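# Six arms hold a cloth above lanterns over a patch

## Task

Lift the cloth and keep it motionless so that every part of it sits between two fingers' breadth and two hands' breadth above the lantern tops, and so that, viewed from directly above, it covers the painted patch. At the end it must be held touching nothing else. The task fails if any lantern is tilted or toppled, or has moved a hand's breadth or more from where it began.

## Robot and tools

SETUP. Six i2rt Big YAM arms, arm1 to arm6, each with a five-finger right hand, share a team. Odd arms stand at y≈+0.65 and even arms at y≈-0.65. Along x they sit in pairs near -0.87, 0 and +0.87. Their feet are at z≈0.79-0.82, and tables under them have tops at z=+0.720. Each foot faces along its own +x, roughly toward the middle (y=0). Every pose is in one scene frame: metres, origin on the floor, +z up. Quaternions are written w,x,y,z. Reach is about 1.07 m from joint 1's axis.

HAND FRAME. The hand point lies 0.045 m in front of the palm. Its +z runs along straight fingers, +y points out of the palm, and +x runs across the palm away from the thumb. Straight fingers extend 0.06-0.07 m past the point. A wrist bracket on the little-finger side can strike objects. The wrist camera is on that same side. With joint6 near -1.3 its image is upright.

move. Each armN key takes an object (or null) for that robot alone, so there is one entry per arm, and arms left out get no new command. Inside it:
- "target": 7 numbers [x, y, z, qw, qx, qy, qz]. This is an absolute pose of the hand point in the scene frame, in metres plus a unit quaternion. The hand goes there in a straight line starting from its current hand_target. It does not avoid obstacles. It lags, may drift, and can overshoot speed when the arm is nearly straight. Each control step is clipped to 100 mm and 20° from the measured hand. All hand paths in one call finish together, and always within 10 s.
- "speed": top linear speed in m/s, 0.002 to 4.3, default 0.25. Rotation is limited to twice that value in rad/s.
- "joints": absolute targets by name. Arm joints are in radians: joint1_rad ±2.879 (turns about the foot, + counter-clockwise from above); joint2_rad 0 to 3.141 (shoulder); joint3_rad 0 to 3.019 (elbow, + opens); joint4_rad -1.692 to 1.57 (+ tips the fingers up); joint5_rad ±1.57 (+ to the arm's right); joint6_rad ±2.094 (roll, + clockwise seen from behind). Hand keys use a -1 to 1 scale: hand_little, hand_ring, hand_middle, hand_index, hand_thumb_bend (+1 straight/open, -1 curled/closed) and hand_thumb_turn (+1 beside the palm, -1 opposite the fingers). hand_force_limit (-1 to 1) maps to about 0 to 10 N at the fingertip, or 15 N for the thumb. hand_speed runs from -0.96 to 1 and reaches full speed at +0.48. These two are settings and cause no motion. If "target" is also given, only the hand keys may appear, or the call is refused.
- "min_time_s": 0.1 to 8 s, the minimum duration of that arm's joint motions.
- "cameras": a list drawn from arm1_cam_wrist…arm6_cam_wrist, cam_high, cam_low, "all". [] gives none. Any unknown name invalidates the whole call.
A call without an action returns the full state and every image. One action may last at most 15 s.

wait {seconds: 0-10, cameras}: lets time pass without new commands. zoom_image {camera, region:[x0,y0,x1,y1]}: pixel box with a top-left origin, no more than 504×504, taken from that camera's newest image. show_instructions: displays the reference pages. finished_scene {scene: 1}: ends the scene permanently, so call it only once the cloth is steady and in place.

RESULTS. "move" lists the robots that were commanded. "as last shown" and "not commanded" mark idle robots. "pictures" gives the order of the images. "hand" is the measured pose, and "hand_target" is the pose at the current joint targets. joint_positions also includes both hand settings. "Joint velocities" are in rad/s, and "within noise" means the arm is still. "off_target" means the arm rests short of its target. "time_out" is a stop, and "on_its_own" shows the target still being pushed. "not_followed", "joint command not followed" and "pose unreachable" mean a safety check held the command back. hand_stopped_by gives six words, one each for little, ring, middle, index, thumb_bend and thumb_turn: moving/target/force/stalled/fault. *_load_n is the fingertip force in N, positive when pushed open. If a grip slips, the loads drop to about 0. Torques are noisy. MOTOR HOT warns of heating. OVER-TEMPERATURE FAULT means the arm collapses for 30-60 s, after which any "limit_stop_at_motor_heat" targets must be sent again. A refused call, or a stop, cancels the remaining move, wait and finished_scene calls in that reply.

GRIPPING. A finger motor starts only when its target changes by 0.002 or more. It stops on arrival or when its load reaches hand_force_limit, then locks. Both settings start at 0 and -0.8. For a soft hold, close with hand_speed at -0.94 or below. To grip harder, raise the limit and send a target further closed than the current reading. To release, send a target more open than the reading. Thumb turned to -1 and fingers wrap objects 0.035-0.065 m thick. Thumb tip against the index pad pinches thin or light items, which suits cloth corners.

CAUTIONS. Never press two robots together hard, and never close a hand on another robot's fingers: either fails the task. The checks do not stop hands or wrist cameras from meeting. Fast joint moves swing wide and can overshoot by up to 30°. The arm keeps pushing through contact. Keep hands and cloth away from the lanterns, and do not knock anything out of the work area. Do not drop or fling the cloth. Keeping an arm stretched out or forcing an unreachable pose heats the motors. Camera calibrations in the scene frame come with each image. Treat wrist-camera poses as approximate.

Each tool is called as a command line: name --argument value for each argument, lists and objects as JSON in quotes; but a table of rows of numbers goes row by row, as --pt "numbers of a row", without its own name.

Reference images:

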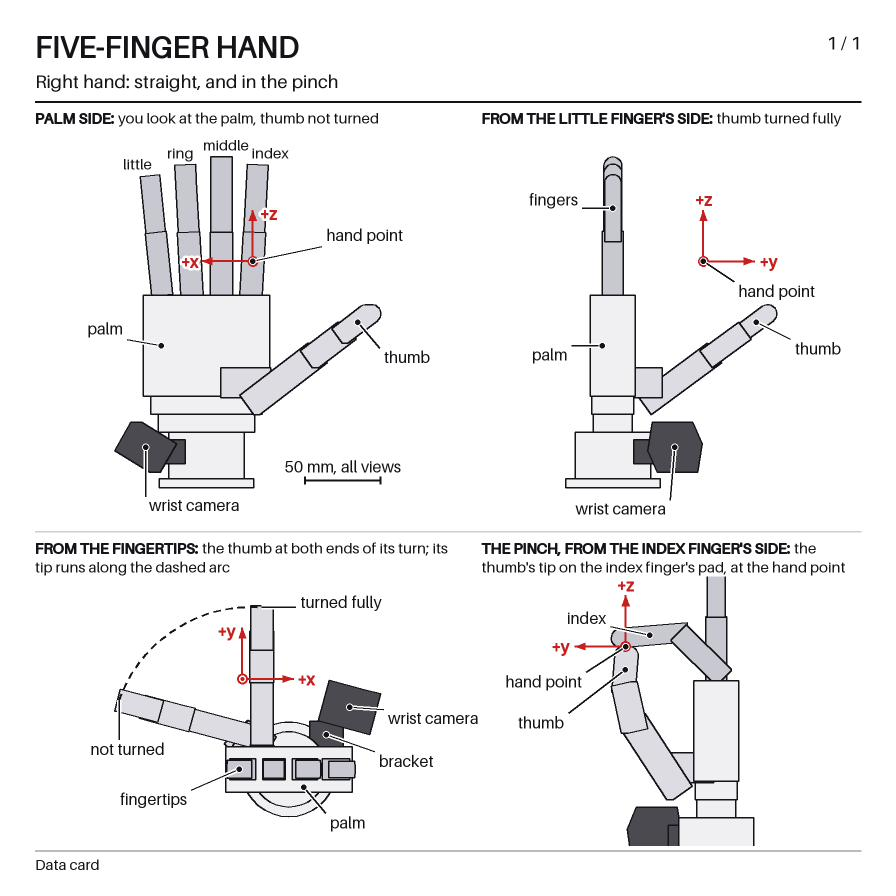

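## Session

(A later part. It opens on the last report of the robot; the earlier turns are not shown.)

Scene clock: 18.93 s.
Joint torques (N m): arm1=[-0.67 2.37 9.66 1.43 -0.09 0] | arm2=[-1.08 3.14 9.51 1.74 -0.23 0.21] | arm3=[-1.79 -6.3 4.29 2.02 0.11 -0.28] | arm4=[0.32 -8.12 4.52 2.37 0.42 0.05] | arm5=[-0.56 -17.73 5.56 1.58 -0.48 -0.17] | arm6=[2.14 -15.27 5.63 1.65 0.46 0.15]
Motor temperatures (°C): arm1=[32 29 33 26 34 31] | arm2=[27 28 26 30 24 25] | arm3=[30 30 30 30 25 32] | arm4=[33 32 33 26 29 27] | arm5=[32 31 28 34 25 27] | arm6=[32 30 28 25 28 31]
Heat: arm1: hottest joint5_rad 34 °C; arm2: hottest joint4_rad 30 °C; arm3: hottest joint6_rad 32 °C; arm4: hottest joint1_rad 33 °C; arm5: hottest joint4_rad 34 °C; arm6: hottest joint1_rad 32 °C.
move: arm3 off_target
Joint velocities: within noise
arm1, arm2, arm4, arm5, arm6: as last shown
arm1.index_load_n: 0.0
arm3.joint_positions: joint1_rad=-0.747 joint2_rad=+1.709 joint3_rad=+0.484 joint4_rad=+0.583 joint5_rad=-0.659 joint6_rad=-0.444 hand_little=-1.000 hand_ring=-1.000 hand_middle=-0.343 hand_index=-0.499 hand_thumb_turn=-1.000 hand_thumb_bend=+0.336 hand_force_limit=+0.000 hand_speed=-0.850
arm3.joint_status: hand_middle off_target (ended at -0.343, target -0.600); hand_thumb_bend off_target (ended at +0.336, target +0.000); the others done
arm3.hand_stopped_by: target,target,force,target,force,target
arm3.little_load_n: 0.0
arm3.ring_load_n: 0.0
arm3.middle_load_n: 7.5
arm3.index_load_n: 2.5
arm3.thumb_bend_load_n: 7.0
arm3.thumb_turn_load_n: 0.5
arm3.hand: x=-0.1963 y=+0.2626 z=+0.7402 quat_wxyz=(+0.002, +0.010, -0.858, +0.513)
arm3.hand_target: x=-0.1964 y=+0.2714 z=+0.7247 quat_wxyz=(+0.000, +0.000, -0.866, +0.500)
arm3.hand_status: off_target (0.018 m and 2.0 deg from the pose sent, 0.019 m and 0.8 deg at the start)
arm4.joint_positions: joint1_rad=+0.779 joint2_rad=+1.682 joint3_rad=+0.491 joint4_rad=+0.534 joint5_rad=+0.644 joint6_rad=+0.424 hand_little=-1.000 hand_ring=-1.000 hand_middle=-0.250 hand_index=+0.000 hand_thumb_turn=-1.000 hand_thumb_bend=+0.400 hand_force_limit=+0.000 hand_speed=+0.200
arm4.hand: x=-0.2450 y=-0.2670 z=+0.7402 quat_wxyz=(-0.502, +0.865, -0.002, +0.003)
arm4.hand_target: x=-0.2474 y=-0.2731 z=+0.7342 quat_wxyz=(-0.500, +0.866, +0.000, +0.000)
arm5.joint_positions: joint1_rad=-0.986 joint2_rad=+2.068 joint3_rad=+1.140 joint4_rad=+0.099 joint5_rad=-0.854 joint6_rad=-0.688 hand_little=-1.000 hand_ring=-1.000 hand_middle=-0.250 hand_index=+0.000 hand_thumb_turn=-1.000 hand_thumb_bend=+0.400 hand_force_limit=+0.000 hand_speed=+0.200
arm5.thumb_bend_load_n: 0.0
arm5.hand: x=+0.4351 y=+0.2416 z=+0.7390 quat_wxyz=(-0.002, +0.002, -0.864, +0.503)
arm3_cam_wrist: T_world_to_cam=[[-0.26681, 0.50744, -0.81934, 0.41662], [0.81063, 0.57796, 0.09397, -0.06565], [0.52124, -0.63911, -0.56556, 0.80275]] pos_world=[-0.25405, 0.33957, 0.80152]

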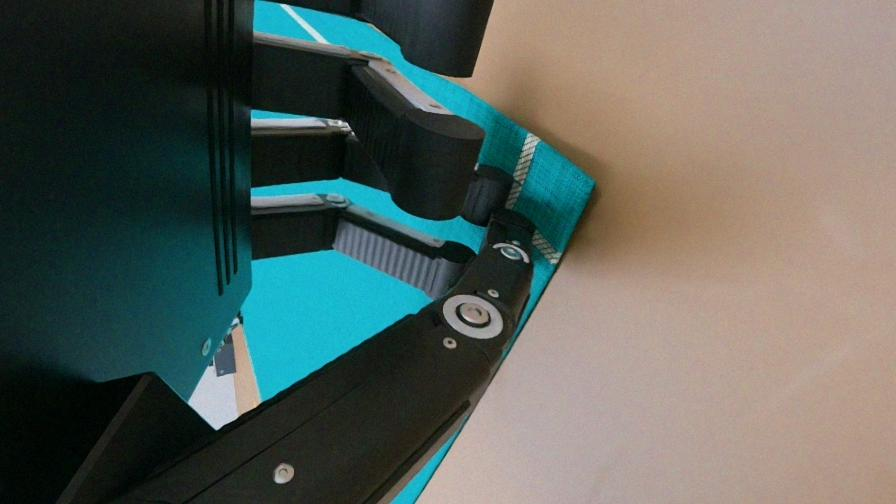

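move --arm3 '{"target": [-0.193, 0.276, 0.775, 0, 0, 0.7771, -0.6293], "speed": 0.12, "joints": {"hand_speed": 0.0, "hand_index": 0.0, "hand_middle": -0.1, "hand_thumb_bend": 0.15}}' --arm4 '{"target": [-0.245, -0.280, 0.775, 0.6293, -0.7771, 0, 0], "speed": 0.12, "joints": {"hand_speed": 0.0, "hand_index": 0.0, "hand_middle": -0.1, "hand_thumb_bend": 0.15}}' --arm5 '{"target": [0.434, 0.258, 0.775, 0, 0, 0.7771, -0.6293], "speed": 0.12, "joints": {"hand_speed": 0.0, "hand_index": 0.0, "hand_middle": -0.1, "hand_thumb_bend": 0.15}}' --arm6 '{"target": [0.404, -0.3145, 0.775, 0.6293, -0.7771, 0, 0], "speed": 0.12, "joints": {"hand_speed": 0.0, "hand_index": 0.0, "hand_middle": -0.1, "hand_thumb_bend": 0.15}}' --cameras '["arm3_cam_wrist", "arm4_cam_wrist", "arm5_cam_wrist", "arm6_cam_wrist"]'

Scene clock: 25.17 s.
Joint torques (N m): arm1=[-0.73 2.37 9.66 1.43 -0.09 0] | arm2=[-0.91 3.08 9.52 1.76 -0.23 0.21] | arm3=[-1.85 -7.71 2.88 2.78 -0.25 -0.08] | arm4=[0.21 -7.82 2.97 2.59 0.34 -0.18] | arm5=[-0.38 -17.32 4.45 1.8 -0.43 0.14] | arm6=[2.55 -14.51 5.14 1.92 0.57 0.08]
Motor temperatures (°C): arm1=[32 29 33 26 34 31] | arm2=[27 28 27 30 24 25] | arm3=[30 30 30 30 25 32] | arm4=[33 33 33 26 29 27] | arm5=[32 31 28 34 25 27] | arm6=[32 30 28 25 28 31]
Heat: arm1: hottest joint5_rad 34 °C; arm2: hottest joint4_rad 30 °C; arm3: hottest joint6_rad 32 °C; arm4: hottest joint1_rad 33 °C; arm5: hottest joint4_rad 34 °C; arm6: hottest joint1_rad 32 °C.
move: arm3 off_target; arm4 done; arm5 off_target; arm6 off_target
Joint velocities: within noise
arm1.joint_positions: joint1_rad=-0.769 joint2_rad=+0.580 joint3_rad=+1.413 joint4_rad=-1.635 joint5_rad=-0.148 joint6_rad=-1.247 hand_little=+1.000 hand_ring=+1.000 hand_middle=+1.000 hand_index=+1.000 hand_thumb_turn=+1.000 hand_thumb_bend=+1.000 hand_force_limit=+0.000 hand_speed=-0.800
arm1.joint_status: not commanded
arm1.hand_stopped_by: target,target,target,target,target,target
arm1.little_load_n: 0.0
arm1.ring_load_n: 0.0
arm1.middle_load_n: 0.0
arm1.index_load_n: 0.0
arm1.thumb_bend_load_n: 0.0
arm1.thumb_turn_load_n: -0.5
arm1.hand: x=-0.9874 y=+0.5535 z=+1.2626 quat_wxyz=(+0.287, +0.245, -0.890, +0.256)
arm1.hand_target: x=-0.9871 y=+0.5537 z=+1.2698 quat_wxyz=(+0.295, +0.245, -0.886, +0.260)
arm1.hand_status: not commanded
arm2.joint_positions: joint1_rad=-0.190 joint2_rad=+0.599 joint3_rad=+1.434 joint4_rad=-1.566 joint5_rad=-0.217 joint6_rad=-1.305 hand_little=+1.000 hand_ring=+1.000 hand_middle=+1.000 hand_index=+1.000 hand_thumb_turn=+1.000 hand_thumb_bend=+1.000 hand_force_limit=+0.000 hand_speed=-0.800
arm2.joint_status: not commanded
arm2.hand_stopped_by: target,target,target,target,target,target
arm2.little_load_n: 0.0
arm2.ring_load_n: 0.0
arm2.middle_load_n: 0.0
arm2.index_load_n: 0.0
arm2.thumb_bend_load_n: 0.0
arm2.thumb_turn_load_n: 0.0
arm2.hand: x=-0.8190 y=-0.4776 z=+1.2763 quat_wxyz=(-0.360, +0.759, +0.501, +0.210)
arm2.hand_target: x=-0.8190 y=-0.4777 z=+1.2852 quat_wxyz=(-0.367, +0.754, +0.500, +0.217)
arm2.hand_status: not commanded
arm3.joint_positions: joint1_rad=-0.843 joint2_rad=+1.790 joint3_rad=+0.364 joint4_rad=+1.106 joint5_rad=-0.840 joint6_rad=-0.252 hand_little=-1.000 hand_ring=-1.000 hand_middle=-0.100 hand_index=-0.428 hand_thumb_turn=-1.000 hand_thumb_bend=+0.302 hand_force_limit=+0.000 hand_speed=+0.000
arm3.joint_status: hand_index off_target (ended at -0.428, target +0.000); hand_thumb_bend off_target (ended at +0.302, target +0.150); the others done
arm3.hand_stopped_by: target,target,target,stalled,force,target
arm3.little_load_n: 0.0
arm3.ring_load_n: 0.0
arm3.middle_load_n: 0.0
arm3.index_load_n: -16.0
arm3.thumb_bend_load_n: 12.0
arm3.thumb_turn_load_n: 0.5
arm3.hand: x=-0.1914 y=+0.2731 z=+0.7772 quat_wxyz=(+0.001, +0.008, -0.778, +0.628)
arm3.hand_target: x=-0.1930 y=+0.2760 z=+0.7750 quat_wxyz=(+0.000, +0.000, -0.777, +0.629)
arm3.hand_status: done (0.004 m and 0.9 deg from the pose sent, 0.037 m and 16.3 deg at the start)
arm4.joint_positions: joint1_rad=+0.882 joint2_rad=+1.780 joint3_rad=+0.366 joint4_rad=+1.109 joint5_rad=+0.837 joint6_rad=+0.234 hand_little=-1.000 hand_ring=-1.000 hand_middle=-0.100 hand_index=+0.000 hand_thumb_turn=-1.000 hand_thumb_bend=+0.150 hand_force_limit=+0.000 hand_speed=+0.000
arm4.joint_status: all done
arm4.hand_stopped_by: target,target,target,target,target,target
arm4.little_load_n: 0.0
arm4.ring_load_n: 0.0
arm4.middle_load_n: 0.0
arm4.index_load_n: 0.0
arm4.thumb_bend_load_n: 0.0
arm4.thumb_turn_load_n: 0.0
arm4.hand: x=-0.2434 y=-0.2758 z=+0.7779 quat_wxyz=(-0.629, +0.778, -0.007, +0.000)
arm4.hand_target: x=-0.2450 y=-0.2799 z=+0.7750 quat_wxyz=(-0.629, +0.777, +0.000, +0.000)
arm4.hand_status: done (0.005 m and 0.9 deg from the pose sent, 0.037 m and 17.8 deg at the start)
arm5.joint_positions: joint1_rad=-1.068 joint2_rad=+2.068 joint3_rad=+1.014 joint4_rad=+0.626 joint5_rad=-1.083 joint6_rad=-0.408 hand_little=-1.000 hand_ring=-1.000 hand_middle=-0.100 hand_index=+0.000 hand_thumb_turn=-1.000 hand_thumb_bend=+0.150 hand_force_limit=+0.000 hand_speed=+0.000
arm5.joint_status: all done
arm5.hand_stopped_by: target,target,target,target,target,target
arm5.little_load_n: 0.0
arm5.ring_load_n: 0.0
arm5.middle_load_n: 0.0
arm5.index_load_n: 0.0
arm5.thumb_bend_load_n: 0.0
arm5.thumb_turn_load_n: 0.0
arm5.hand: x=+0.4331 y=+0.2521 z=+0.7859 quat_wxyz=(+0.006, +0.012, -0.776, +0.631)
arm5.hand_target: x=+0.4342 y=+0.2580 z=+0.7752 quat_wxyz=(+0.000, +0.000, -0.777, +0.629)
arm5.hand_status: off_target (0.012 m and 1.6 deg from the pose sent, 0.040 m and 17.6 deg at the start)
arm6.joint_positions: joint1_rad=+1.193 joint2_rad=+1.913 joint3_rad=+0.892 joint4_rad=+0.453 joint5_rad=+1.167 joint6_rad=+0.548 hand_little=-1.000 hand_ring=-1.000 hand_middle=-0.100 hand_index=+0.000 hand_thumb_turn=-1.000 hand_thumb_bend=+0.150 hand_force_limit=+0.000 hand_speed=+0.000
arm6.joint_status: all done
arm6.hand_stopped_by: target,target,target,target,target,target
arm6.little_load_n: 0.0
arm6.ring_load_n: 0.0
arm6.middle_load_n: 0.0
arm6.index_load_n: 0.0
arm6.thumb_bend_load_n: 0.0
arm6.thumb_turn_load_n: 0.0
arm6.hand: x=+0.4031 y=-0.3098 z=+0.7844 quat_wxyz=(-0.629, +0.777, -0.008, -0.003)
arm6.hand_target: x=+0.4042 y=-0.3145 z=+0.7752 quat_wxyz=(-0.629, +0.777, +0.000, +0.000)
arm6.hand_status: off_target (0.011 m and 1.0 deg from the pose sent, 0.035 m and 17.4 deg at the start)
arm3_cam_wrist: T_world_to_cam=[[-0.26098, 0.25961, -0.92978, 0.59754], [0.81067, 0.58188, -0.06508, 0.04335], [0.52412, -0.77073, -0.36231, 0.7064]] pos_world=[-0.24944, 0.3641, 0.81434]
arm4_cam_wrist: T_world_to_cam=[[0.25807, -0.16432, -0.95205, 0.75969], [-0.83315, -0.53677, -0.1332, -0.24717], [-0.48915, 0.82757, -0.27543, 0.43483]] pos_world=[-0.18929, -0.36769, 0.8101]
arm5_cam_wrist: T_world_to_cam=[[-0.26608, 0.24854, -0.93136, 0.77967], [0.86038, 0.49692, -0.1132, -0.40259], [0.43467, -0.83144, -0.34606, 0.40816]] pos_world=[0.37642, 0.34564, 0.82183]
arm6_cam_wrist: T_world_to_cam=[[0.22504, -0.15712, -0.9616, 0.6198], [-0.837, -0.53639, -0.10824, 0.25748], [-0.49879, 0.82921, -0.25222, 0.77244]] pos_world=[0.46131, -0.40502, 0.8187]

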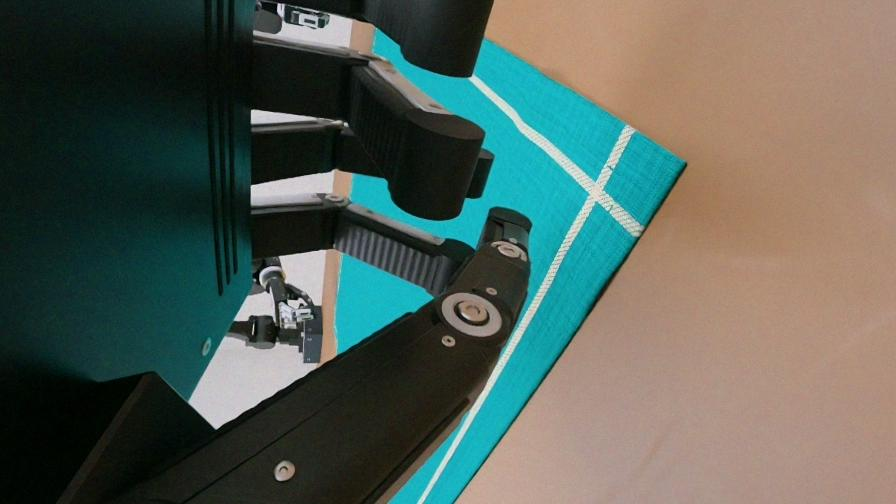

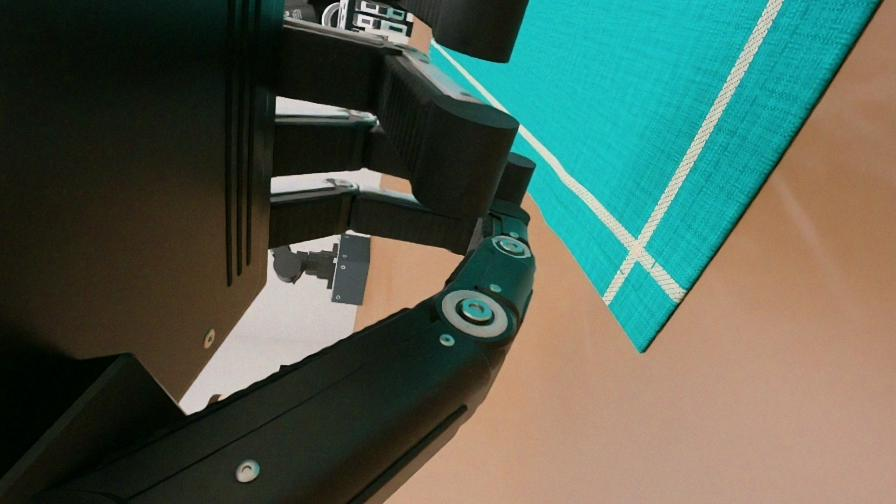

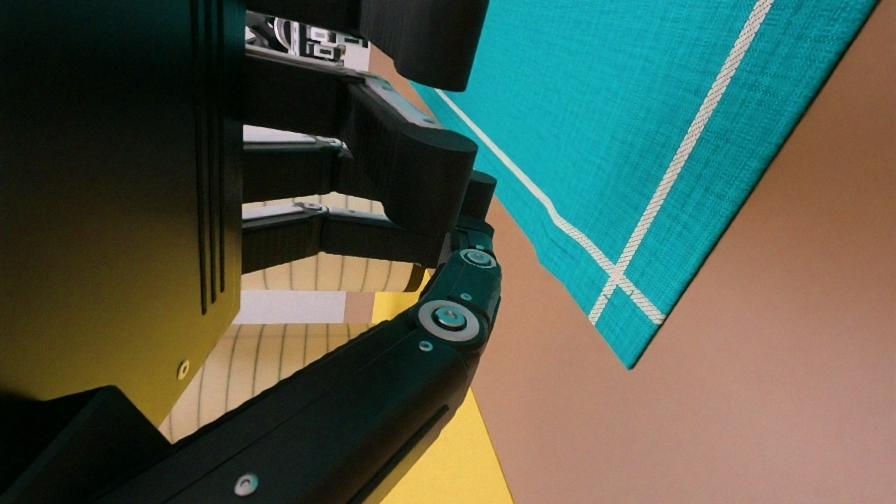

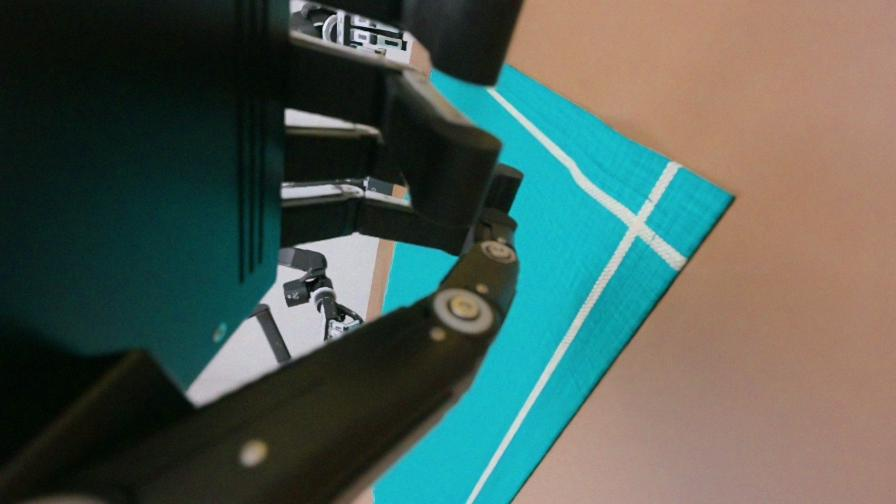

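move --arm3 '{"joints": {"hand_thumb_bend": 0.7, "hand_middle": 0.0}}'

move --arm3 '{"target": [-0.198, 0.275, 0.745, 0, 0, 0.7771, -0.6293], "speed": 0.05, "joints": {"hand_index": 0.02, "hand_thumb_bend": 0.15, "hand_speed": -0.3}}' --arm4 '{"target": [-0.245, -0.2835, 0.745, 0.6293, -0.7771, 0, 0], "speed": 0.05, "joints": {"hand_middle": 0.0}}' --arm5 '{"target": [0.438, 0.264, 0.735, 0, 0, 0.7771, -0.6293], "speed": 0.05, "joints": {"hand_middle": 0.0}}' --arm6 '{"target": [0.405, -0.313, 0.735, 0.6293, -0.7771, 0, 0], "speed": 0.05, "joints": {"hand_middle": 0.0}}' --cameras '["arm3_cam_wrist", "arm4_cam_wrist", "arm5_cam_wrist", "arm6_cam_wrist"]'

Scene clock: 26.77 s.
Joint torques (N m): arm1=[-0.67 2.37 9.65 1.44 -0.09 0] | arm2=[-0.97 3.14 9.5 1.76 -0.23 0.21] | arm3=[-1.73 -7.36 2.89 2.82 -0.26 -0.06] | arm4=[0.21 -7.77 2.99 2.58 0.35 -0.17] | arm5=[-0.38 -17.32 4.44 1.78 -0.43 0.14] | arm6=[2.61 -14.62 5.2 1.98 0.6 0.07]
Motor temperatures (°C): arm1=[32 29 33 26 34 31] | arm2=[27 28 27 30 24 25] | arm3=[30 30 30 30 25 32] | arm4=[33 33 33 26 29 27] | arm5=[32 32 28 34 25 27] | arm6=[32 30 28 25 28 31]
Heat: arm1: hottest joint5_rad 34 °C; arm2: hottest joint4_rad 30 °C; arm3: hottest joint6_rad 32 °C; arm4: hottest joint1_rad 33 °C; arm5: hottest joint4_rad 34 °C; arm6: hottest joint1_rad 32 °C.
move: arm3 done
Joint velocities: within noise
arm1, arm2, arm4, arm5, arm6: as last shown
arm1.thumb_turn_load_n: 0.0
arm2.ring_load_n: -0.5
arm3.joint_positions: joint1_rad=-0.843 joint2_rad=+1.790 joint3_rad=+0.364 joint4_rad=+1.106 joint5_rad=-0.840 joint6_rad=-0.252 hand_little=-1.000 hand_ring=-1.000 hand_middle=+0.000 hand_index=-0.426 hand_thumb_turn=-1.000 hand_thumb_bend=+0.700 hand_force_limit=+0.000 hand_speed=+0.000
arm3.joint_status: all done
arm3.hand_stopped_by: target,target,target,stalled,target,target
arm3.little_load_n: 0.0
arm3.ring_load_n: 0.0
arm3.middle_load_n: 0.0
arm3.index_load_n: 0.0
arm3.thumb_bend_load_n: 0.0
arm3.thumb_turn_load_n: 0.0
arm3.hand: x=-0.1914 y=+0.2731 z=+0.7773 quat_wxyz=(+0.001, +0.007, -0.778, +0.628)
arm3.hand_target: x=-0.1930 y=+0.2760 z=+0.7750 quat_wxyz=(+0.000, +0.000, -0.777, +0.629)
arm3.hand_status: not commanded
arm4.hand_target: x=-0.2450 y=-0.2800 z=+0.7750 quat_wxyz=(-0.629, +0.777, +0.000, +0.000)
arm6.joint_positions: joint1_rad=+1.193 joint2_rad=+1.913 joint3_rad=+0.892 joint4_rad=+0.453 joint5_rad=+1.167 joint6_rad=+0.547 hand_little=-1.000 hand_ring=-1.000 hand_middle=-0.100 hand_index=+0.000 hand_thumb_turn=-1.000 hand_thumb_bend=+0.150 hand_force_limit=+0.000 hand_speed=+0.000
pictures: none

Scene clock: 28.27 s.
Joint torques (N m): arm1=[-0.67 2.37 9.65 1.43 -0.09 0] | arm2=[-1.08 3.14 9.48 1.74 -0.22 0.21] | arm3=[-1.96 -8.35 2.89 2.85 -0.28 -0.11] | arm4=[0.21 -8.59 2.45 2.55 0.36 -0.13] | arm5=[-0.56 -17.38 4.03 1.77 -0.46 0.08] | arm6=[2.61 -14.92 4.64 2.07 0.51 0.04]
Motor temperatures (°C): arm1=[32 29 33 26 34 31] | arm2=[27 28 27 30 24 25] | arm3=[30 30 30 30 25 32] | arm4=[33 33 33 26 29 27] | arm5=[32 32 28 34 25 27] | arm6=[32 30 28 25 28 31]
Heat: arm1: hottest joint5_rad 34 °C; arm2: hottest joint4_rad 30 °C; arm3: hottest joint6_rad 32 °C; arm4: hottest joint1_rad 33 °C; arm5: hottest joint4_rad 34 °C; arm6: hottest joint1_rad 32 °C.
move: arm3 done; arm4 done; arm5 off_target; arm6 done
Joint velocities: within noise
arm1, arm2: as last shown
arm2.ring_load_n: 0.0
arm3.joint_positions: joint1_rad=-0.851 joint2_rad=+1.940 joint3_rad=+0.376 joint4_rad=+1.224 joint5_rad=-0.848 joint6_rad=-0.252 hand_little=-1.000 hand_ring=-1.000 hand_middle=+0.000 hand_index=+0.020 hand_thumb_turn=-1.000 hand_thumb_bend=+0.150 hand_force_limit=+0.000 hand_speed=-0.300
arm3.joint_status: all done
arm3.hand_stopped_by: target,target,target,target,target,target
arm3.little_load_n: 0.0
arm3.ring_load_n: 0.0
arm3.middle_load_n: 0.0
arm3.index_load_n: 0.5
arm3.thumb_bend_load_n: 0.0
arm3.thumb_turn_load_n: 0.0
arm3.hand: x=-0.1902 y=+0.2770 z=+0.7443 quat_wxyz=(-0.006, +0.002, -0.781, +0.624)
arm3.hand_target: x=-0.1980 y=+0.2751 z=+0.7451 quat_wxyz=(+0.000, +0.000, -0.777, +0.629)
arm3.hand_status: done (0.008 m and 1.0 deg from the pose sent, 0.033 m and 0.9 deg at the start)
arm4.joint_positions: joint1_rad=+0.889 joint2_rad=+1.932 joint3_rad=+0.366 joint4_rad=+1.247 joint5_rad=+0.845 joint6_rad=+0.234 hand_little=-1.000 hand_ring=-1.000 hand_middle=+0.000 hand_index=+0.000 hand_thumb_turn=-1.000 hand_thumb_bend=+0.150 hand_force_limit=+0.000 hand_speed=+0.000
arm4.joint_status: all done
arm4.hand_stopped_by: target,target,target,target,target,target
arm4.little_load_n: 0.0
arm4.ring_load_n: 0.0
arm4.middle_load_n: 0.0
arm4.index_load_n: 0.0
arm4.thumb_bend_load_n: 0.0
arm4.thumb_turn_load_n: 0.0
arm4.hand: x=-0.2394 y=-0.2823 z=+0.7444 quat_wxyz=(-0.626, +0.780, -0.003, +0.005)
arm4.hand_target: x=-0.2450 y=-0.2835 z=+0.7451 quat_wxyz=(-0.629, +0.777, +0.000, +0.000)
arm4.hand_status: done (0.006 m and 0.9 deg from the pose sent, 0.034 m and 0.8 deg at the start)
arm5.joint_positions: joint1_rad=-1.073 joint2_rad=+2.160 joint3_rad=+1.010 joint4_rad=+0.715 joint5_rad=-1.089 joint6_rad=-0.408 hand_little=-1.000 hand_ring=-1.000 hand_middle=+0.000 hand_index=+0.000 hand_thumb_turn=-1.000 hand_thumb_bend=+0.150 hand_force_limit=+0.000 hand_speed=+0.000
arm5.joint_status: all done
arm5.hand_stopped_by: target,target,target,target,target,target
arm5.little_load_n: 0.0
arm5.ring_load_n: 0.0
arm5.middle_load_n: 0.0
arm5.index_load_n: 0.0
arm5.thumb_bend_load_n: 0.0
arm5.thumb_turn_load_n: 0.0
arm5.hand: x=+0.4383 y=+0.2579 z=+0.7458 quat_wxyz=(+0.003, +0.010, -0.776, +0.631)
arm5.hand_target: x=+0.4381 y=+0.2641 z=+0.7352 quat_wxyz=(+0.000, +0.000, -0.777, +0.629)
arm5.hand_status: off_target (0.012 m and 1.2 deg from the pose sent, 0.053 m and 1.6 deg at the start)
arm6.joint_positions: joint1_rad=+1.193 joint2_rad=+2.016 joint3_rad=+0.892 joint4_rad=+0.558 joint5_rad=+1.167 joint6_rad=+0.543 hand_little=-1.000 hand_ring=-1.000 hand_middle=+0.000 hand_index=+0.000 hand_thumb_turn=-1.000 hand_thumb_bend=+0.150 hand_force_limit=+0.000 hand_speed=+0.000
arm6.joint_status: all done
arm6.hand_stopped_by: target,target,target,target,target,target
arm6.little_load_n: 0.0
arm6.ring_load_n: 0.0
arm6.middle_load_n: 0.0
arm6.index_load_n: 0.0
arm6.thumb_bend_load_n: 0.0
arm6.thumb_turn_load_n: 0.0
arm6.hand: x=+0.4042 y=-0.3099 z=+0.7448 quat_wxyz=(-0.630, +0.777, -0.007, -0.003)
arm6.hand_target: x=+0.4052 y=-0.3131 z=+0.7351 quat_wxyz=(-0.629, +0.777, +0.000, +0.000)
arm6.hand_status: done (0.010 m and 0.8 deg from the pose sent, 0.050 m and 0.9 deg at the start)
arm3_cam_wrist: T_world_to_cam=[[-0.24517, 0.26971, -0.93121, 0.56754], [0.81191, 0.58203, -0.04518, 0.02336], [0.52981, -0.76713, -0.36168, 0.69647]] pos_world=[-0.24882, 0.36761, 0.78145]
arm4_cam_wrist: T_world_to_cam=[[0.27026, -0.17164, -0.94736, 0.72305], [-0.8313, -0.538, -0.13968, -0.24683], [-0.4857, 0.82529, -0.28809, 0.44253]] pos_world=[-0.18567, -0.3739, 0.778]
arm5_cam_wrist: T_world_to_cam=[[-0.25888, 0.24971, -0.93307, 0.74009], [0.86155, 0.49644, -0.10618, -0.42003], [0.4367, -0.83138, -0.34366, 0.3942]] pos_world=[0.38133, 0.35144, 0.78143]
arm6_cam_wrist: T_world_to_cam=[[0.22708, -0.15588, -0.96132, 0.58079], [-0.83619, -0.53721, -0.11042, 0.255], [-0.49922, 0.82892, -0.25233, 0.76333]] pos_world=[0.46241, -0.40522, 0.77909]

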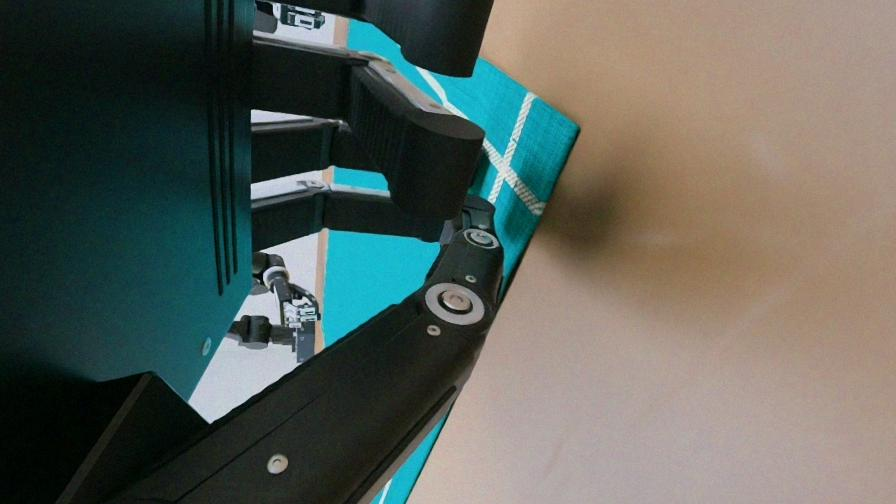

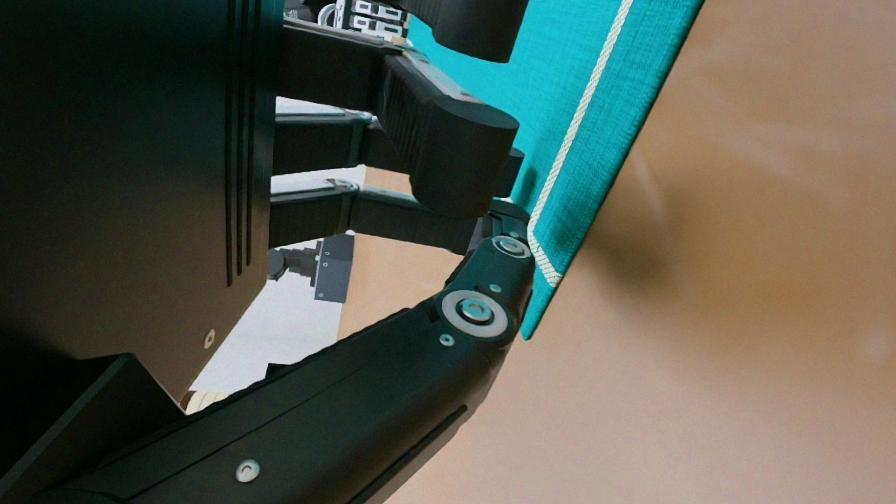

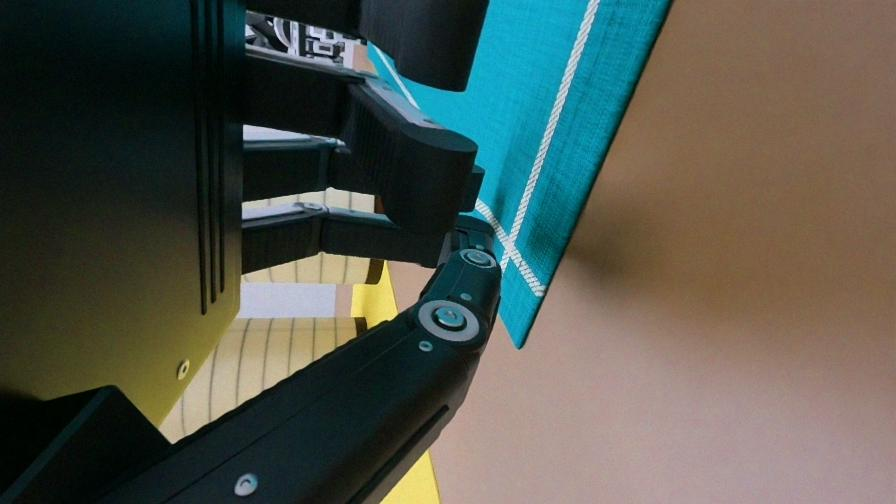

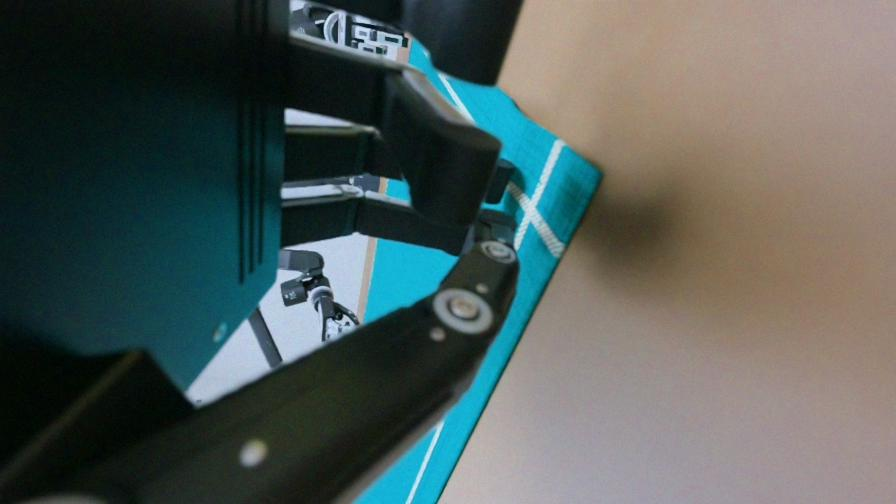

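move --arm3 '{"target": [-0.205, 0.273, 0.731, 0, 0, 0.7771, -0.6293], "speed": 0.04}' --arm4 '{"target": [-0.248, -0.2825, 0.731, 0.6293, -0.7771, 0, 0], "speed": 0.04}' --arm5 '{"target": [0.438, 0.265, 0.722, 0, 0, 0.7771, -0.6293], "speed": 0.04}' --arm6 '{"target": [0.406, -0.314, 0.722, 0.6293, -0.7771, 0, 0], "speed": 0.04}' --cameras '["arm3_cam_wrist", "arm4_cam_wrist", "arm5_cam_wrist", "arm6_cam_wrist"]'

Scene clock: 29.43 s.
Joint torques (N m): arm1=[-0.73 2.37 9.66 1.42 -0.09 0] | arm2=[-1.03 3.14 9.48 1.73 -0.23 0.2] | arm3=[-1.96 -7.3 2.55 2.1 0.18 -0.19] | arm4=[0.26 -7.59 2.58 1.99 0.06 -0.11] | arm5=[-0.38 -16.62 4.37 1.65 -0.34 0.06] | arm6=[2.08 -13.27 4.71 1.83 0.47 0.08]
Motor temperatures (°C): arm1=[32 29 33 26 34 31] | arm2=[27 28 27 30 24 25] | arm3=[30 30 30 30 25 32] | arm4=[33 33 33 26 29 27] | arm5=[32 32 28 34 25 27] | arm6=[32 30 28 25 28 31]
Heat: arm1: hottest joint5_rad 34 °C; arm2: hottest joint4_rad 30 °C; arm3: hottest joint6_rad 32 °C; arm4: hottest joint1_rad 33 °C; arm5: hottest joint4_rad 34 °C; arm6: hottest joint1_rad 32 °C.
move: arm3 off_target; arm4 done; arm5 off_target; arm6 off_target
Joint velocities: within noise
arm1, arm2: as last shown
arm3.joint_positions: joint1_rad=-0.857 joint2_rad=+1.988 joint3_rad=+0.405 joint4_rad=+1.275 joint5_rad=-0.869 joint6_rad=-0.248 hand_little=-1.000 hand_ring=-1.000 hand_middle=+0.000 hand_index=+0.020 hand_thumb_turn=-1.000 hand_thumb_bend=+0.150 hand_force_limit=+0.000 hand_speed=-0.300
arm3.joint_status: not commanded
arm3.hand_stopped_by: target,target,target,target,target,target
arm3.little_load_n: 0.0
arm3.ring_load_n: 0.0
arm3.middle_load_n: 0.0
arm3.index_load_n: 0.0
arm3.thumb_bend_load_n: 0.0
arm3.thumb_turn_load_n: 0.0
arm3.hand: x=-0.1976 y=+0.2704 z=+0.7405 quat_wxyz=(-0.004, +0.012, -0.773, +0.634)
arm3.hand_target: x=-0.2046 y=+0.2732 z=+0.7312 quat_wxyz=(+0.000, +0.000, -0.777, +0.629)
arm3.hand_status: off_target (0.012 m and 1.6 deg from the pose sent, 0.020 m and 1.1 deg at the start)
arm4.joint_positions: joint1_rad=+0.893 joint2_rad=+1.985 joint3_rad=+0.378 joint4_rad=+1.309 joint5_rad=+0.855 joint6_rad=+0.234 hand_little=-1.000 hand_ring=-1.000 hand_middle=+0.000 hand_index=+0.000 hand_thumb_turn=-1.000 hand_thumb_bend=+0.150 hand_force_limit=+0.000 hand_speed=+0.000
arm4.joint_status: not commanded
arm4.hand_stopped_by: target,target,target,target,target,target
arm4.little_load_n: 0.0
arm4.ring_load_n: 0.0
arm4.middle_load_n: -0.5
arm4.index_load_n: 0.0
arm4.thumb_bend_load_n: 0.0
arm4.thumb_turn_load_n: 0.0
arm4.hand: x=-0.2419 y=-0.2797 z=+0.7386 quat_wxyz=(-0.632, +0.775, -0.011, +0.001)
arm4.hand_target: x=-0.2479 y=-0.2826 z=+0.7312 quat_wxyz=(-0.629, +0.777, +0.000, +0.000)
arm4.hand_status: done (0.010 m and 1.3 deg from the pose sent, 0.016 m and 0.9 deg at the start)
arm5.joint_positions: joint1_rad=-1.076 joint2_rad=+2.183 joint3_rad=+1.010 joint4_rad=+0.743 joint5_rad=-1.093 joint6_rad=-0.408 hand_little=-1.000 hand_ring=-1.000 hand_middle=+0.000 hand_index=+0.000 hand_thumb_turn=-1.000 hand_thumb_bend=+0.150 hand_force_limit=+0.000 hand_speed=+0.000
arm5.joint_status: not commanded
arm5.hand_stopped_by: target,target,target,target,target,target
arm5.little_load_n: 0.0
arm5.ring_load_n: 0.0
arm5.middle_load_n: 0.0
arm5.index_load_n: 0.0
arm5.thumb_bend_load_n: 0.5
arm5.thumb_turn_load_n: 0.0
arm5.hand: x=+0.4389 y=+0.2598 z=+0.7366 quat_wxyz=(+0.004, +0.011, -0.775, +0.632)
arm5.hand_target: x=+0.4384 y=+0.2652 z=+0.7223 quat_wxyz=(+0.000, +0.000, -0.777, +0.629)
arm5.hand_status: off_target (0.016 m and 1.4 deg from the pose sent, 0.025 m and 1.2 deg at the start)
arm6.joint_positions: joint1_rad=+1.193 joint2_rad=+2.036 joint3_rad=+0.892 joint4_rad=+0.594 joint5_rad=+1.169 joint6_rad=+0.543 hand_little=-1.000 hand_ring=-1.000 hand_middle=+0.000 hand_index=+0.000 hand_thumb_turn=-1.000 hand_thumb_bend=+0.150 hand_force_limit=+0.000 hand_speed=+0.000
arm6.joint_status: not commanded
arm6.hand_stopped_by: target,target,target,target,target,target
arm6.little_load_n: 0.0
arm6.ring_load_n: 0.0
arm6.middle_load_n: 0.0
arm6.index_load_n: 0.0
arm6.thumb_bend_load_n: 0.0
arm6.thumb_turn_load_n: 0.0
arm6.hand: x=+0.4032 y=-0.3093 z=+0.7395 quat_wxyz=(-0.632, +0.775, -0.012, -0.008)
arm6.hand_target: x=+0.4065 y=-0.3141 z=+0.7225 quat_wxyz=(-0.629, +0.777, +0.000, +0.000)
arm6.hand_status: off_target (0.018 m and 1.7 deg from the pose sent, 0.023 m and 0.8 deg at the start)
arm3_cam_wrist: T_world_to_cam=[[-0.26316, 0.24258, -0.93376, 0.56966], [0.80338, 0.591, -0.07288, 0.04949], [0.53417, -0.76934, -0.35041, 0.687]] pos_world=[-0.25682, 0.3611, 0.77626]
arm4_cam_wrist: T_world_to_cam=[[0.25542, -0.15773, -0.95388, 0.72379], [-0.83702, -0.52987, -0.13651, -0.24985], [-0.4839, 0.83328, -0.26736, 0.42489]] pos_world=[-0.18839, -0.37228, 0.7699]
arm5_cam_wrist: T_world_to_cam=[[-0.26188, 0.24629, -0.93315, 0.73354], [0.86086, 0.4967, -0.1105, -0.41905], [0.43628, -0.83225, -0.34209, 0.39154]] pos_world=[0.38203, 0.35334, 0.77213]
arm6_cam_wrist: T_world_to_cam=[[0.21307, -0.1502, -0.96542, 0.58649], [-0.83857, -0.5352, -0.10181, 0.24916], [-0.5014, 0.83127, -0.23999, 0.7534]] pos_world=[0.46173, -0.40483, 0.77238]

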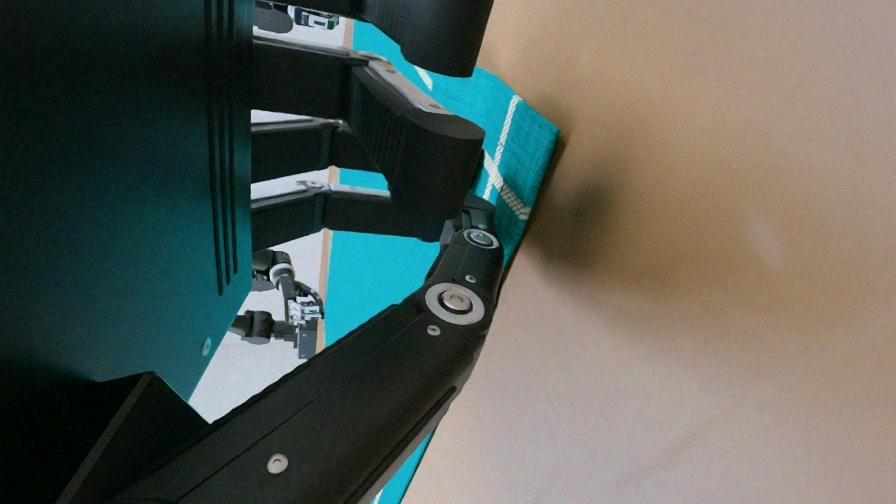

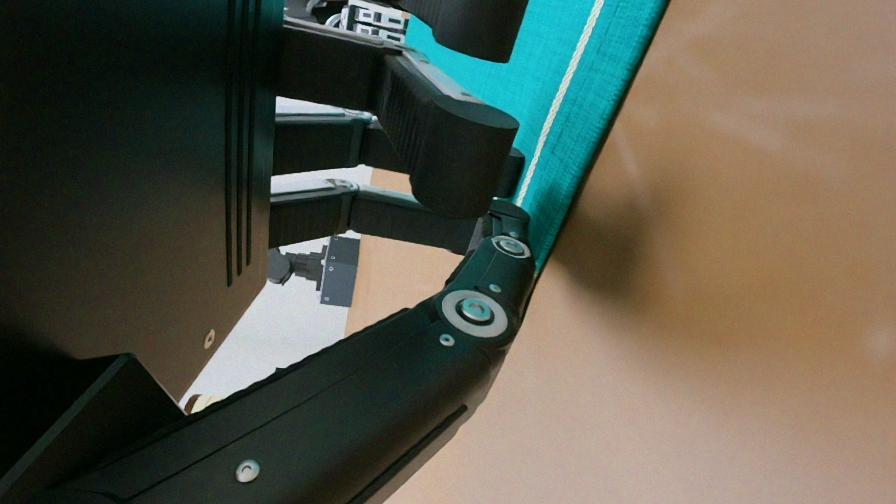

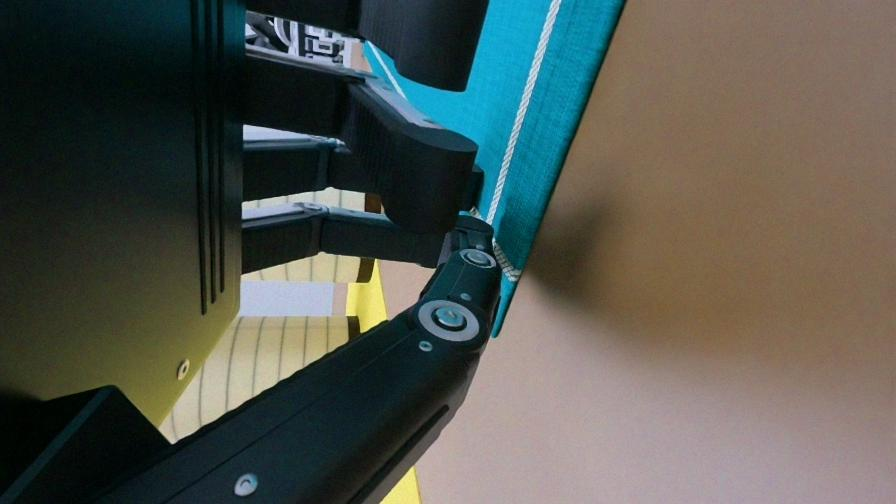

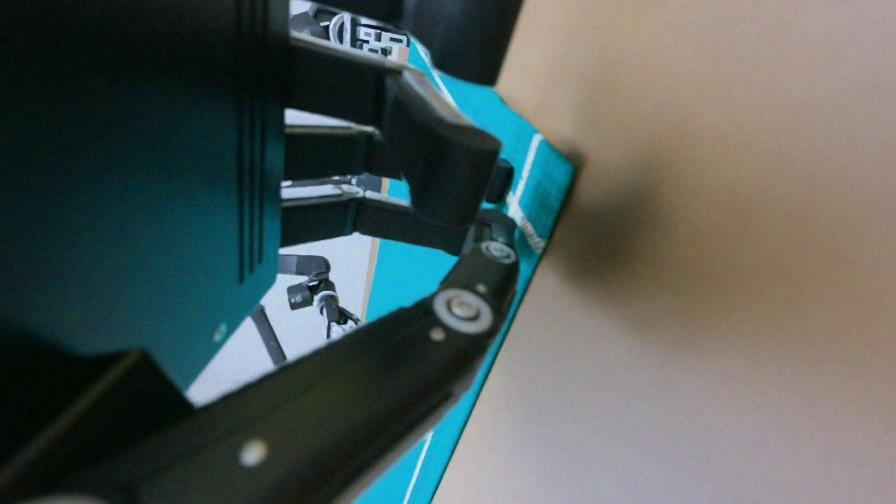

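move --arm4 '{"target": [-0.248, -0.2825, 0.726, 0.6293, -0.7771, 0, 0], "speed": 0.01, "joints": {"hand_speed": -0.85, "hand_middle": -0.5, "hand_index": -0.4, "hand_thumb_bend": 0.05}}' --cameras '["arm4_cam_wrist"]'

zoom_image --camera "arm4_cam_wrist" --region '[380, 80, 680, 340]'

Scene clock: 31.03 s.
Joint torques (N m): arm1=[-0.67 2.37 9.65 1.43 -0.09 0.01] | arm2=[-1.03 3.14 9.47 1.76 -0.23 0.21] | arm3=[-1.96 -7.3 2.61 2.11 0.19 -0.2] | arm4=[0.26 -7.3 1.77 1.73 -0.17 -0.11] | arm5=[-0.38 -16.67 4.37 1.65 -0.34 0.06] | arm6=[2.49 -14.15 4.67 1.77 0.44 0.07]
Motor temperatures (°C): arm1=[32 29 33 26 34 31] | arm2=[27 28 27 30 24 25] | arm3=[30 30 30 30 25 32] | arm4=[33 33 33 26 29 27] | arm5=[32 32 28 34 25 27] | arm6=[32 30 28 25 28 31]
Heat: arm1: hottest joint5_rad 34 °C; arm2: hottest joint4_rad 30 °C; arm3: hottest joint6_rad 32 °C; arm4: hottest joint1_rad 33 °C; arm5: hottest joint4_rad 34 °C; arm6: hottest joint1_rad 32 °C.
move: arm4 off_target
Joint velocities: within noise
arm1, arm2, arm3, arm5, arm6: as last shown
arm3.joint_positions: joint1_rad=-0.859 joint2_rad=+1.989 joint3_rad=+0.405 joint4_rad=+1.275 joint5_rad=-0.869 joint6_rad=-0.248 hand_little=-1.000 hand_ring=-1.000 hand_middle=+0.000 hand_index=+0.020 hand_thumb_turn=-1.000 hand_thumb_bend=+0.150 hand_force_limit=+0.000 hand_speed=-0.300
arm3.hand: x=-0.1983 y=+0.2708 z=+0.7404 quat_wxyz=(-0.003, +0.011, -0.773, +0.634)
arm3.hand_target: x=-0.2046 y=+0.2733 z=+0.7312 quat_wxyz=(+0.000, +0.000, -0.777, +0.629)
arm4.joint_positions: joint1_rad=+0.893 joint2_rad=+2.003 joint3_rad=+0.390 joint4_rad=+1.335 joint5_rad=+0.859 joint6_rad=+0.232 hand_little=-1.000 hand_ring=-1.000 hand_middle=-0.234 hand_index=-0.248 hand_thumb_turn=-1.000 hand_thumb_bend=+0.050 hand_force_limit=+0.000 hand_speed=-0.850
arm4.joint_status: hand_middle off_target (ended at -0.234, target -0.500); hand_index off_target (ended at -0.248, target -0.400); the others done
arm4.hand_stopped_by: target,target,force,force,target,target
arm4.little_load_n: 0.0
arm4.ring_load_n: 0.0
arm4.middle_load_n: 5.0
arm4.index_load_n: 5.5
arm4.thumb_bend_load_n: 0.5
arm4.thumb_turn_load_n: 0.0
arm4.hand: x=-0.2456 y=-0.2756 z=+0.7394 quat_wxyz=(-0.637, +0.770, -0.016, -0.003)
arm4.hand_target: x=-0.2477 y=-0.2827 z=+0.7264 quat_wxyz=(-0.629, +0.777, +0.000, +0.000)
arm4.hand_status: off_target (0.015 m and 2.3 deg from the pose sent, 0.014 m and 1.3 deg at the start)
arm5.middle_load_n: 0.5
arm5.thumb_bend_load_n: 0.0
arm5.hand_target: x=+0.4383 y=+0.2652 z=+0.7224 quat_wxyz=(+0.000, +0.000, -0.777, +0.629)
arm6.joint_positions: joint1_rad=+1.194 joint2_rad=+2.036 joint3_rad=+0.892 joint4_rad=+0.594 joint5_rad=+1.169 joint6_rad=+0.543 hand_little=-1.000 hand_ring=-1.000 hand_middle=+0.000 hand_index=+0.000 hand_thumb_turn=-1.000 hand_thumb_bend=+0.150 hand_force_limit=+0.000 hand_speed=+0.000
arm6.hand: x=+0.4031 y=-0.3095 z=+0.7393 quat_wxyz=(-0.632, +0.775, -0.012, -0.008)
arm6.hand_target: x=+0.4065 y=-0.3142 z=+0.7225 quat_wxyz=(-0.629, +0.777, +0.000, +0.000)
arm4_cam_wrist: T_world_to_cam=[[0.24146, -0.1448, -0.95954, 0.73046], [-0.84103, -0.52451, -0.13249, -0.25312], [-0.48411, 0.839, -0.24843, 0.40747]] pos_world=[-0.19201, -0.36886, 0.7686]

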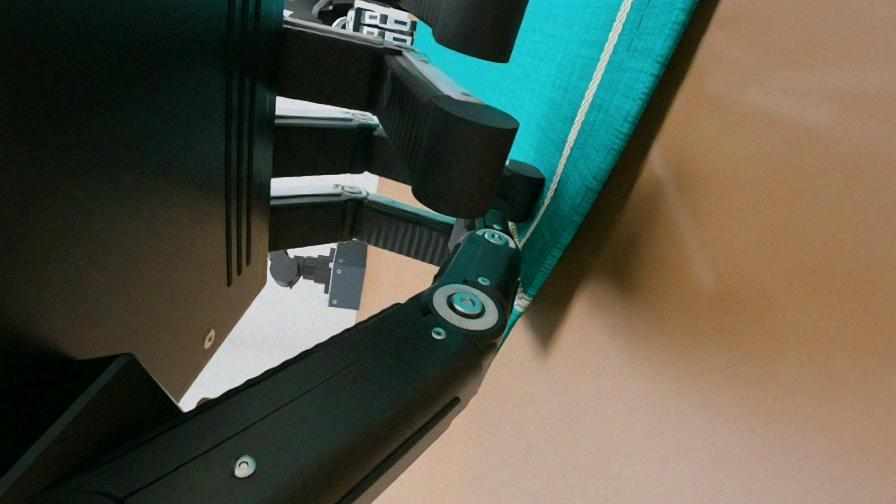

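Scaled by 1.680 from the camera's image (finer frame: 1280x720).

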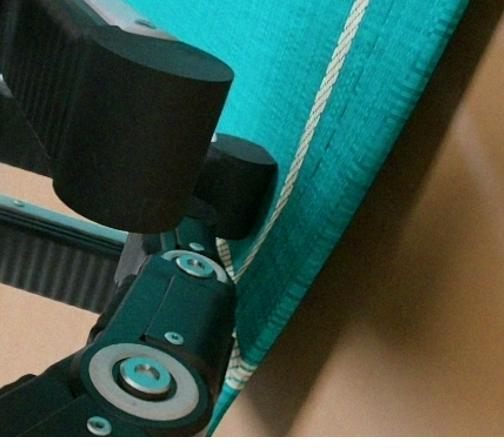

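move --arm4 '{"target": [-0.248, -0.2825, 0.785, 0.6293, -0.7771, 0, 0], "speed": 0.08}' --cameras '["arm4_cam_wrist", "cam_high", "arm2_cam_wrist"]'

zoom_image --camera "arm4_cam_wrist" --region '[380, 80, 680, 340]'

Scene clock: 32.57 s.
Joint torques (N m): arm1=[-0.67 2.37 9.65 1.44 -0.1 0] | arm2=[-1.03 3.14 9.5 1.76 -0.23 0.21] | arm3=[-1.9 -7.41 2.59 2.14 0.18 -0.19] | arm4=[0.21 -9.41 3.3 1.32 0.2 -0.09] | arm5=[-0.44 -16.67 4.36 1.65 -0.33 0.06] | arm6=[1.9 -13.39 4.75 2.06 0.43 0.06]
Motor temperatures (°C): arm1=[32 29 33 26 34 30] | arm2=[27 28 27 30 24 25] | arm3=[30 30 30 30 25 32] | arm4=[33 33 33 26 29 27] | arm5=[32 32 28 34 25 27] | arm6=[32 30 28 25 28 31]
Heat: arm1: hottest joint5_rad 34 °C; arm2: hottest joint4_rad 30 °C; arm3: hottest joint6_rad 32 °C; arm4: hottest joint1_rad 33 °C; arm5: hottest joint4_rad 34 °C; arm6: hottest joint1_rad 32 °C.
move: arm4 done
Joint velocities: within noise
arm1, arm2, arm3, arm5, arm6: as last shown
arm2.index_load_n: 0.5
arm3.index_load_n: 0.5
arm4.joint_positions: joint1_rad=+0.895 joint2_rad=+1.752 joint3_rad=+0.364 joint4_rad=+1.086 joint5_rad=+0.853 joint6_rad=+0.232 hand_little=-1.000 hand_ring=-1.000 hand_middle=-0.234 hand_index=-0.248 hand_thumb_turn=-1.000 hand_thumb_bend=+0.050 hand_force_limit=+0.000 hand_speed=-0.850
arm4.joint_status: not commanded
arm4.hand_stopped_by: target,target,force,force,target,target
arm4.little_load_n: 0.0
arm4.ring_load_n: 0.0
arm4.middle_load_n: 4.5
arm4.index_load_n: 5.5
arm4.thumb_bend_load_n: 0.5
arm4.thumb_turn_load_n: 0.0
arm4.hand: x=-0.2451 y=-0.2780 z=+0.7848 quat_wxyz=(-0.631, +0.776, -0.007, +0.002)
arm4.hand_target: x=-0.2480 y=-0.2825 z=+0.7850 quat_wxyz=(-0.629, +0.777, +0.000, +0.000)
arm4.hand_status: done (0.005 m and 0.9 deg from the pose sent, 0.046 m and 2.3 deg at the start)
pictures: arm2_cam_wrist, arm4_cam_wrist, cam_high
arm4_cam_wrist: T_world_to_cam=[[0.26034, -0.15938, -0.95227, 0.76842], [-0.83401, -0.53404, -0.13863, -0.24402], [-0.48646, 0.8303, -0.27196, 0.43639]] pos_world=[-0.19128, -0.37018, 0.8166]

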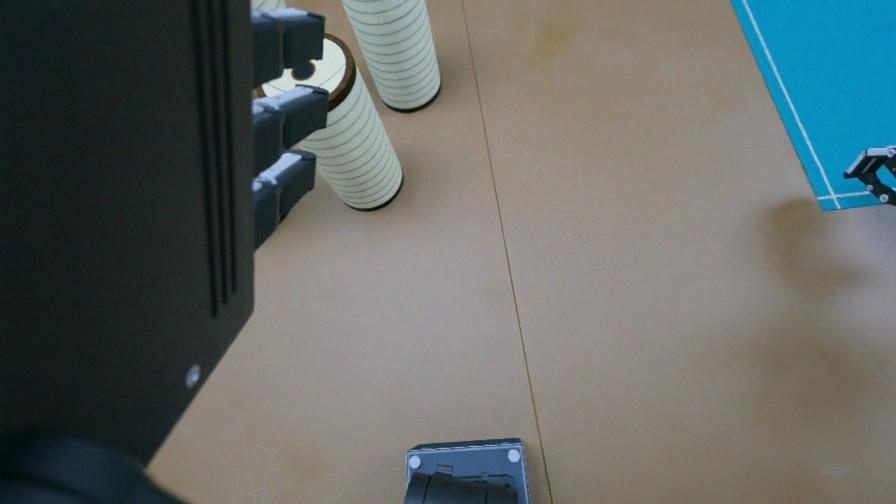

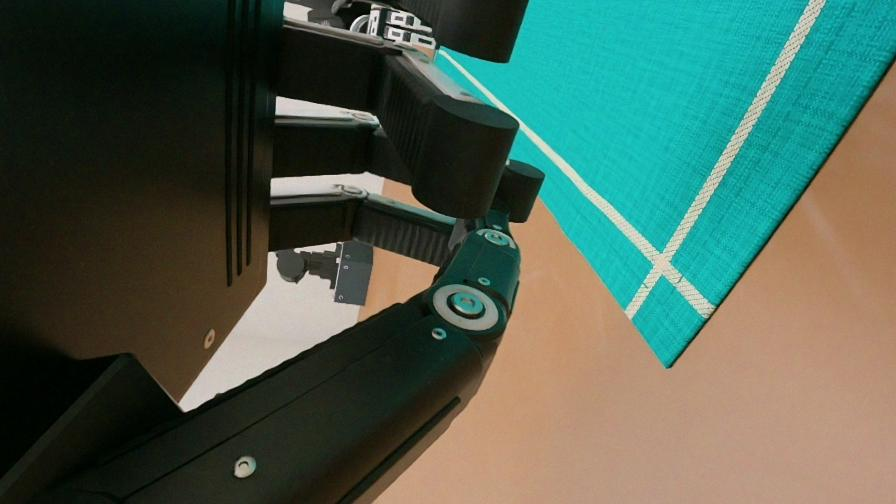

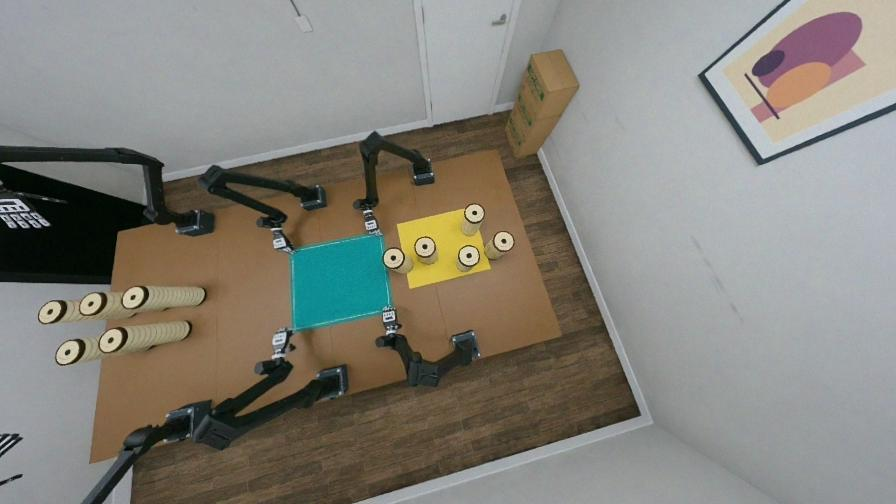

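Scaled by 1.680 from the camera's image (finer frame: 1280x720).

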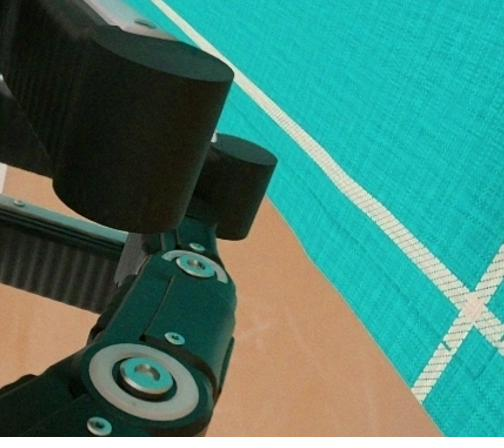

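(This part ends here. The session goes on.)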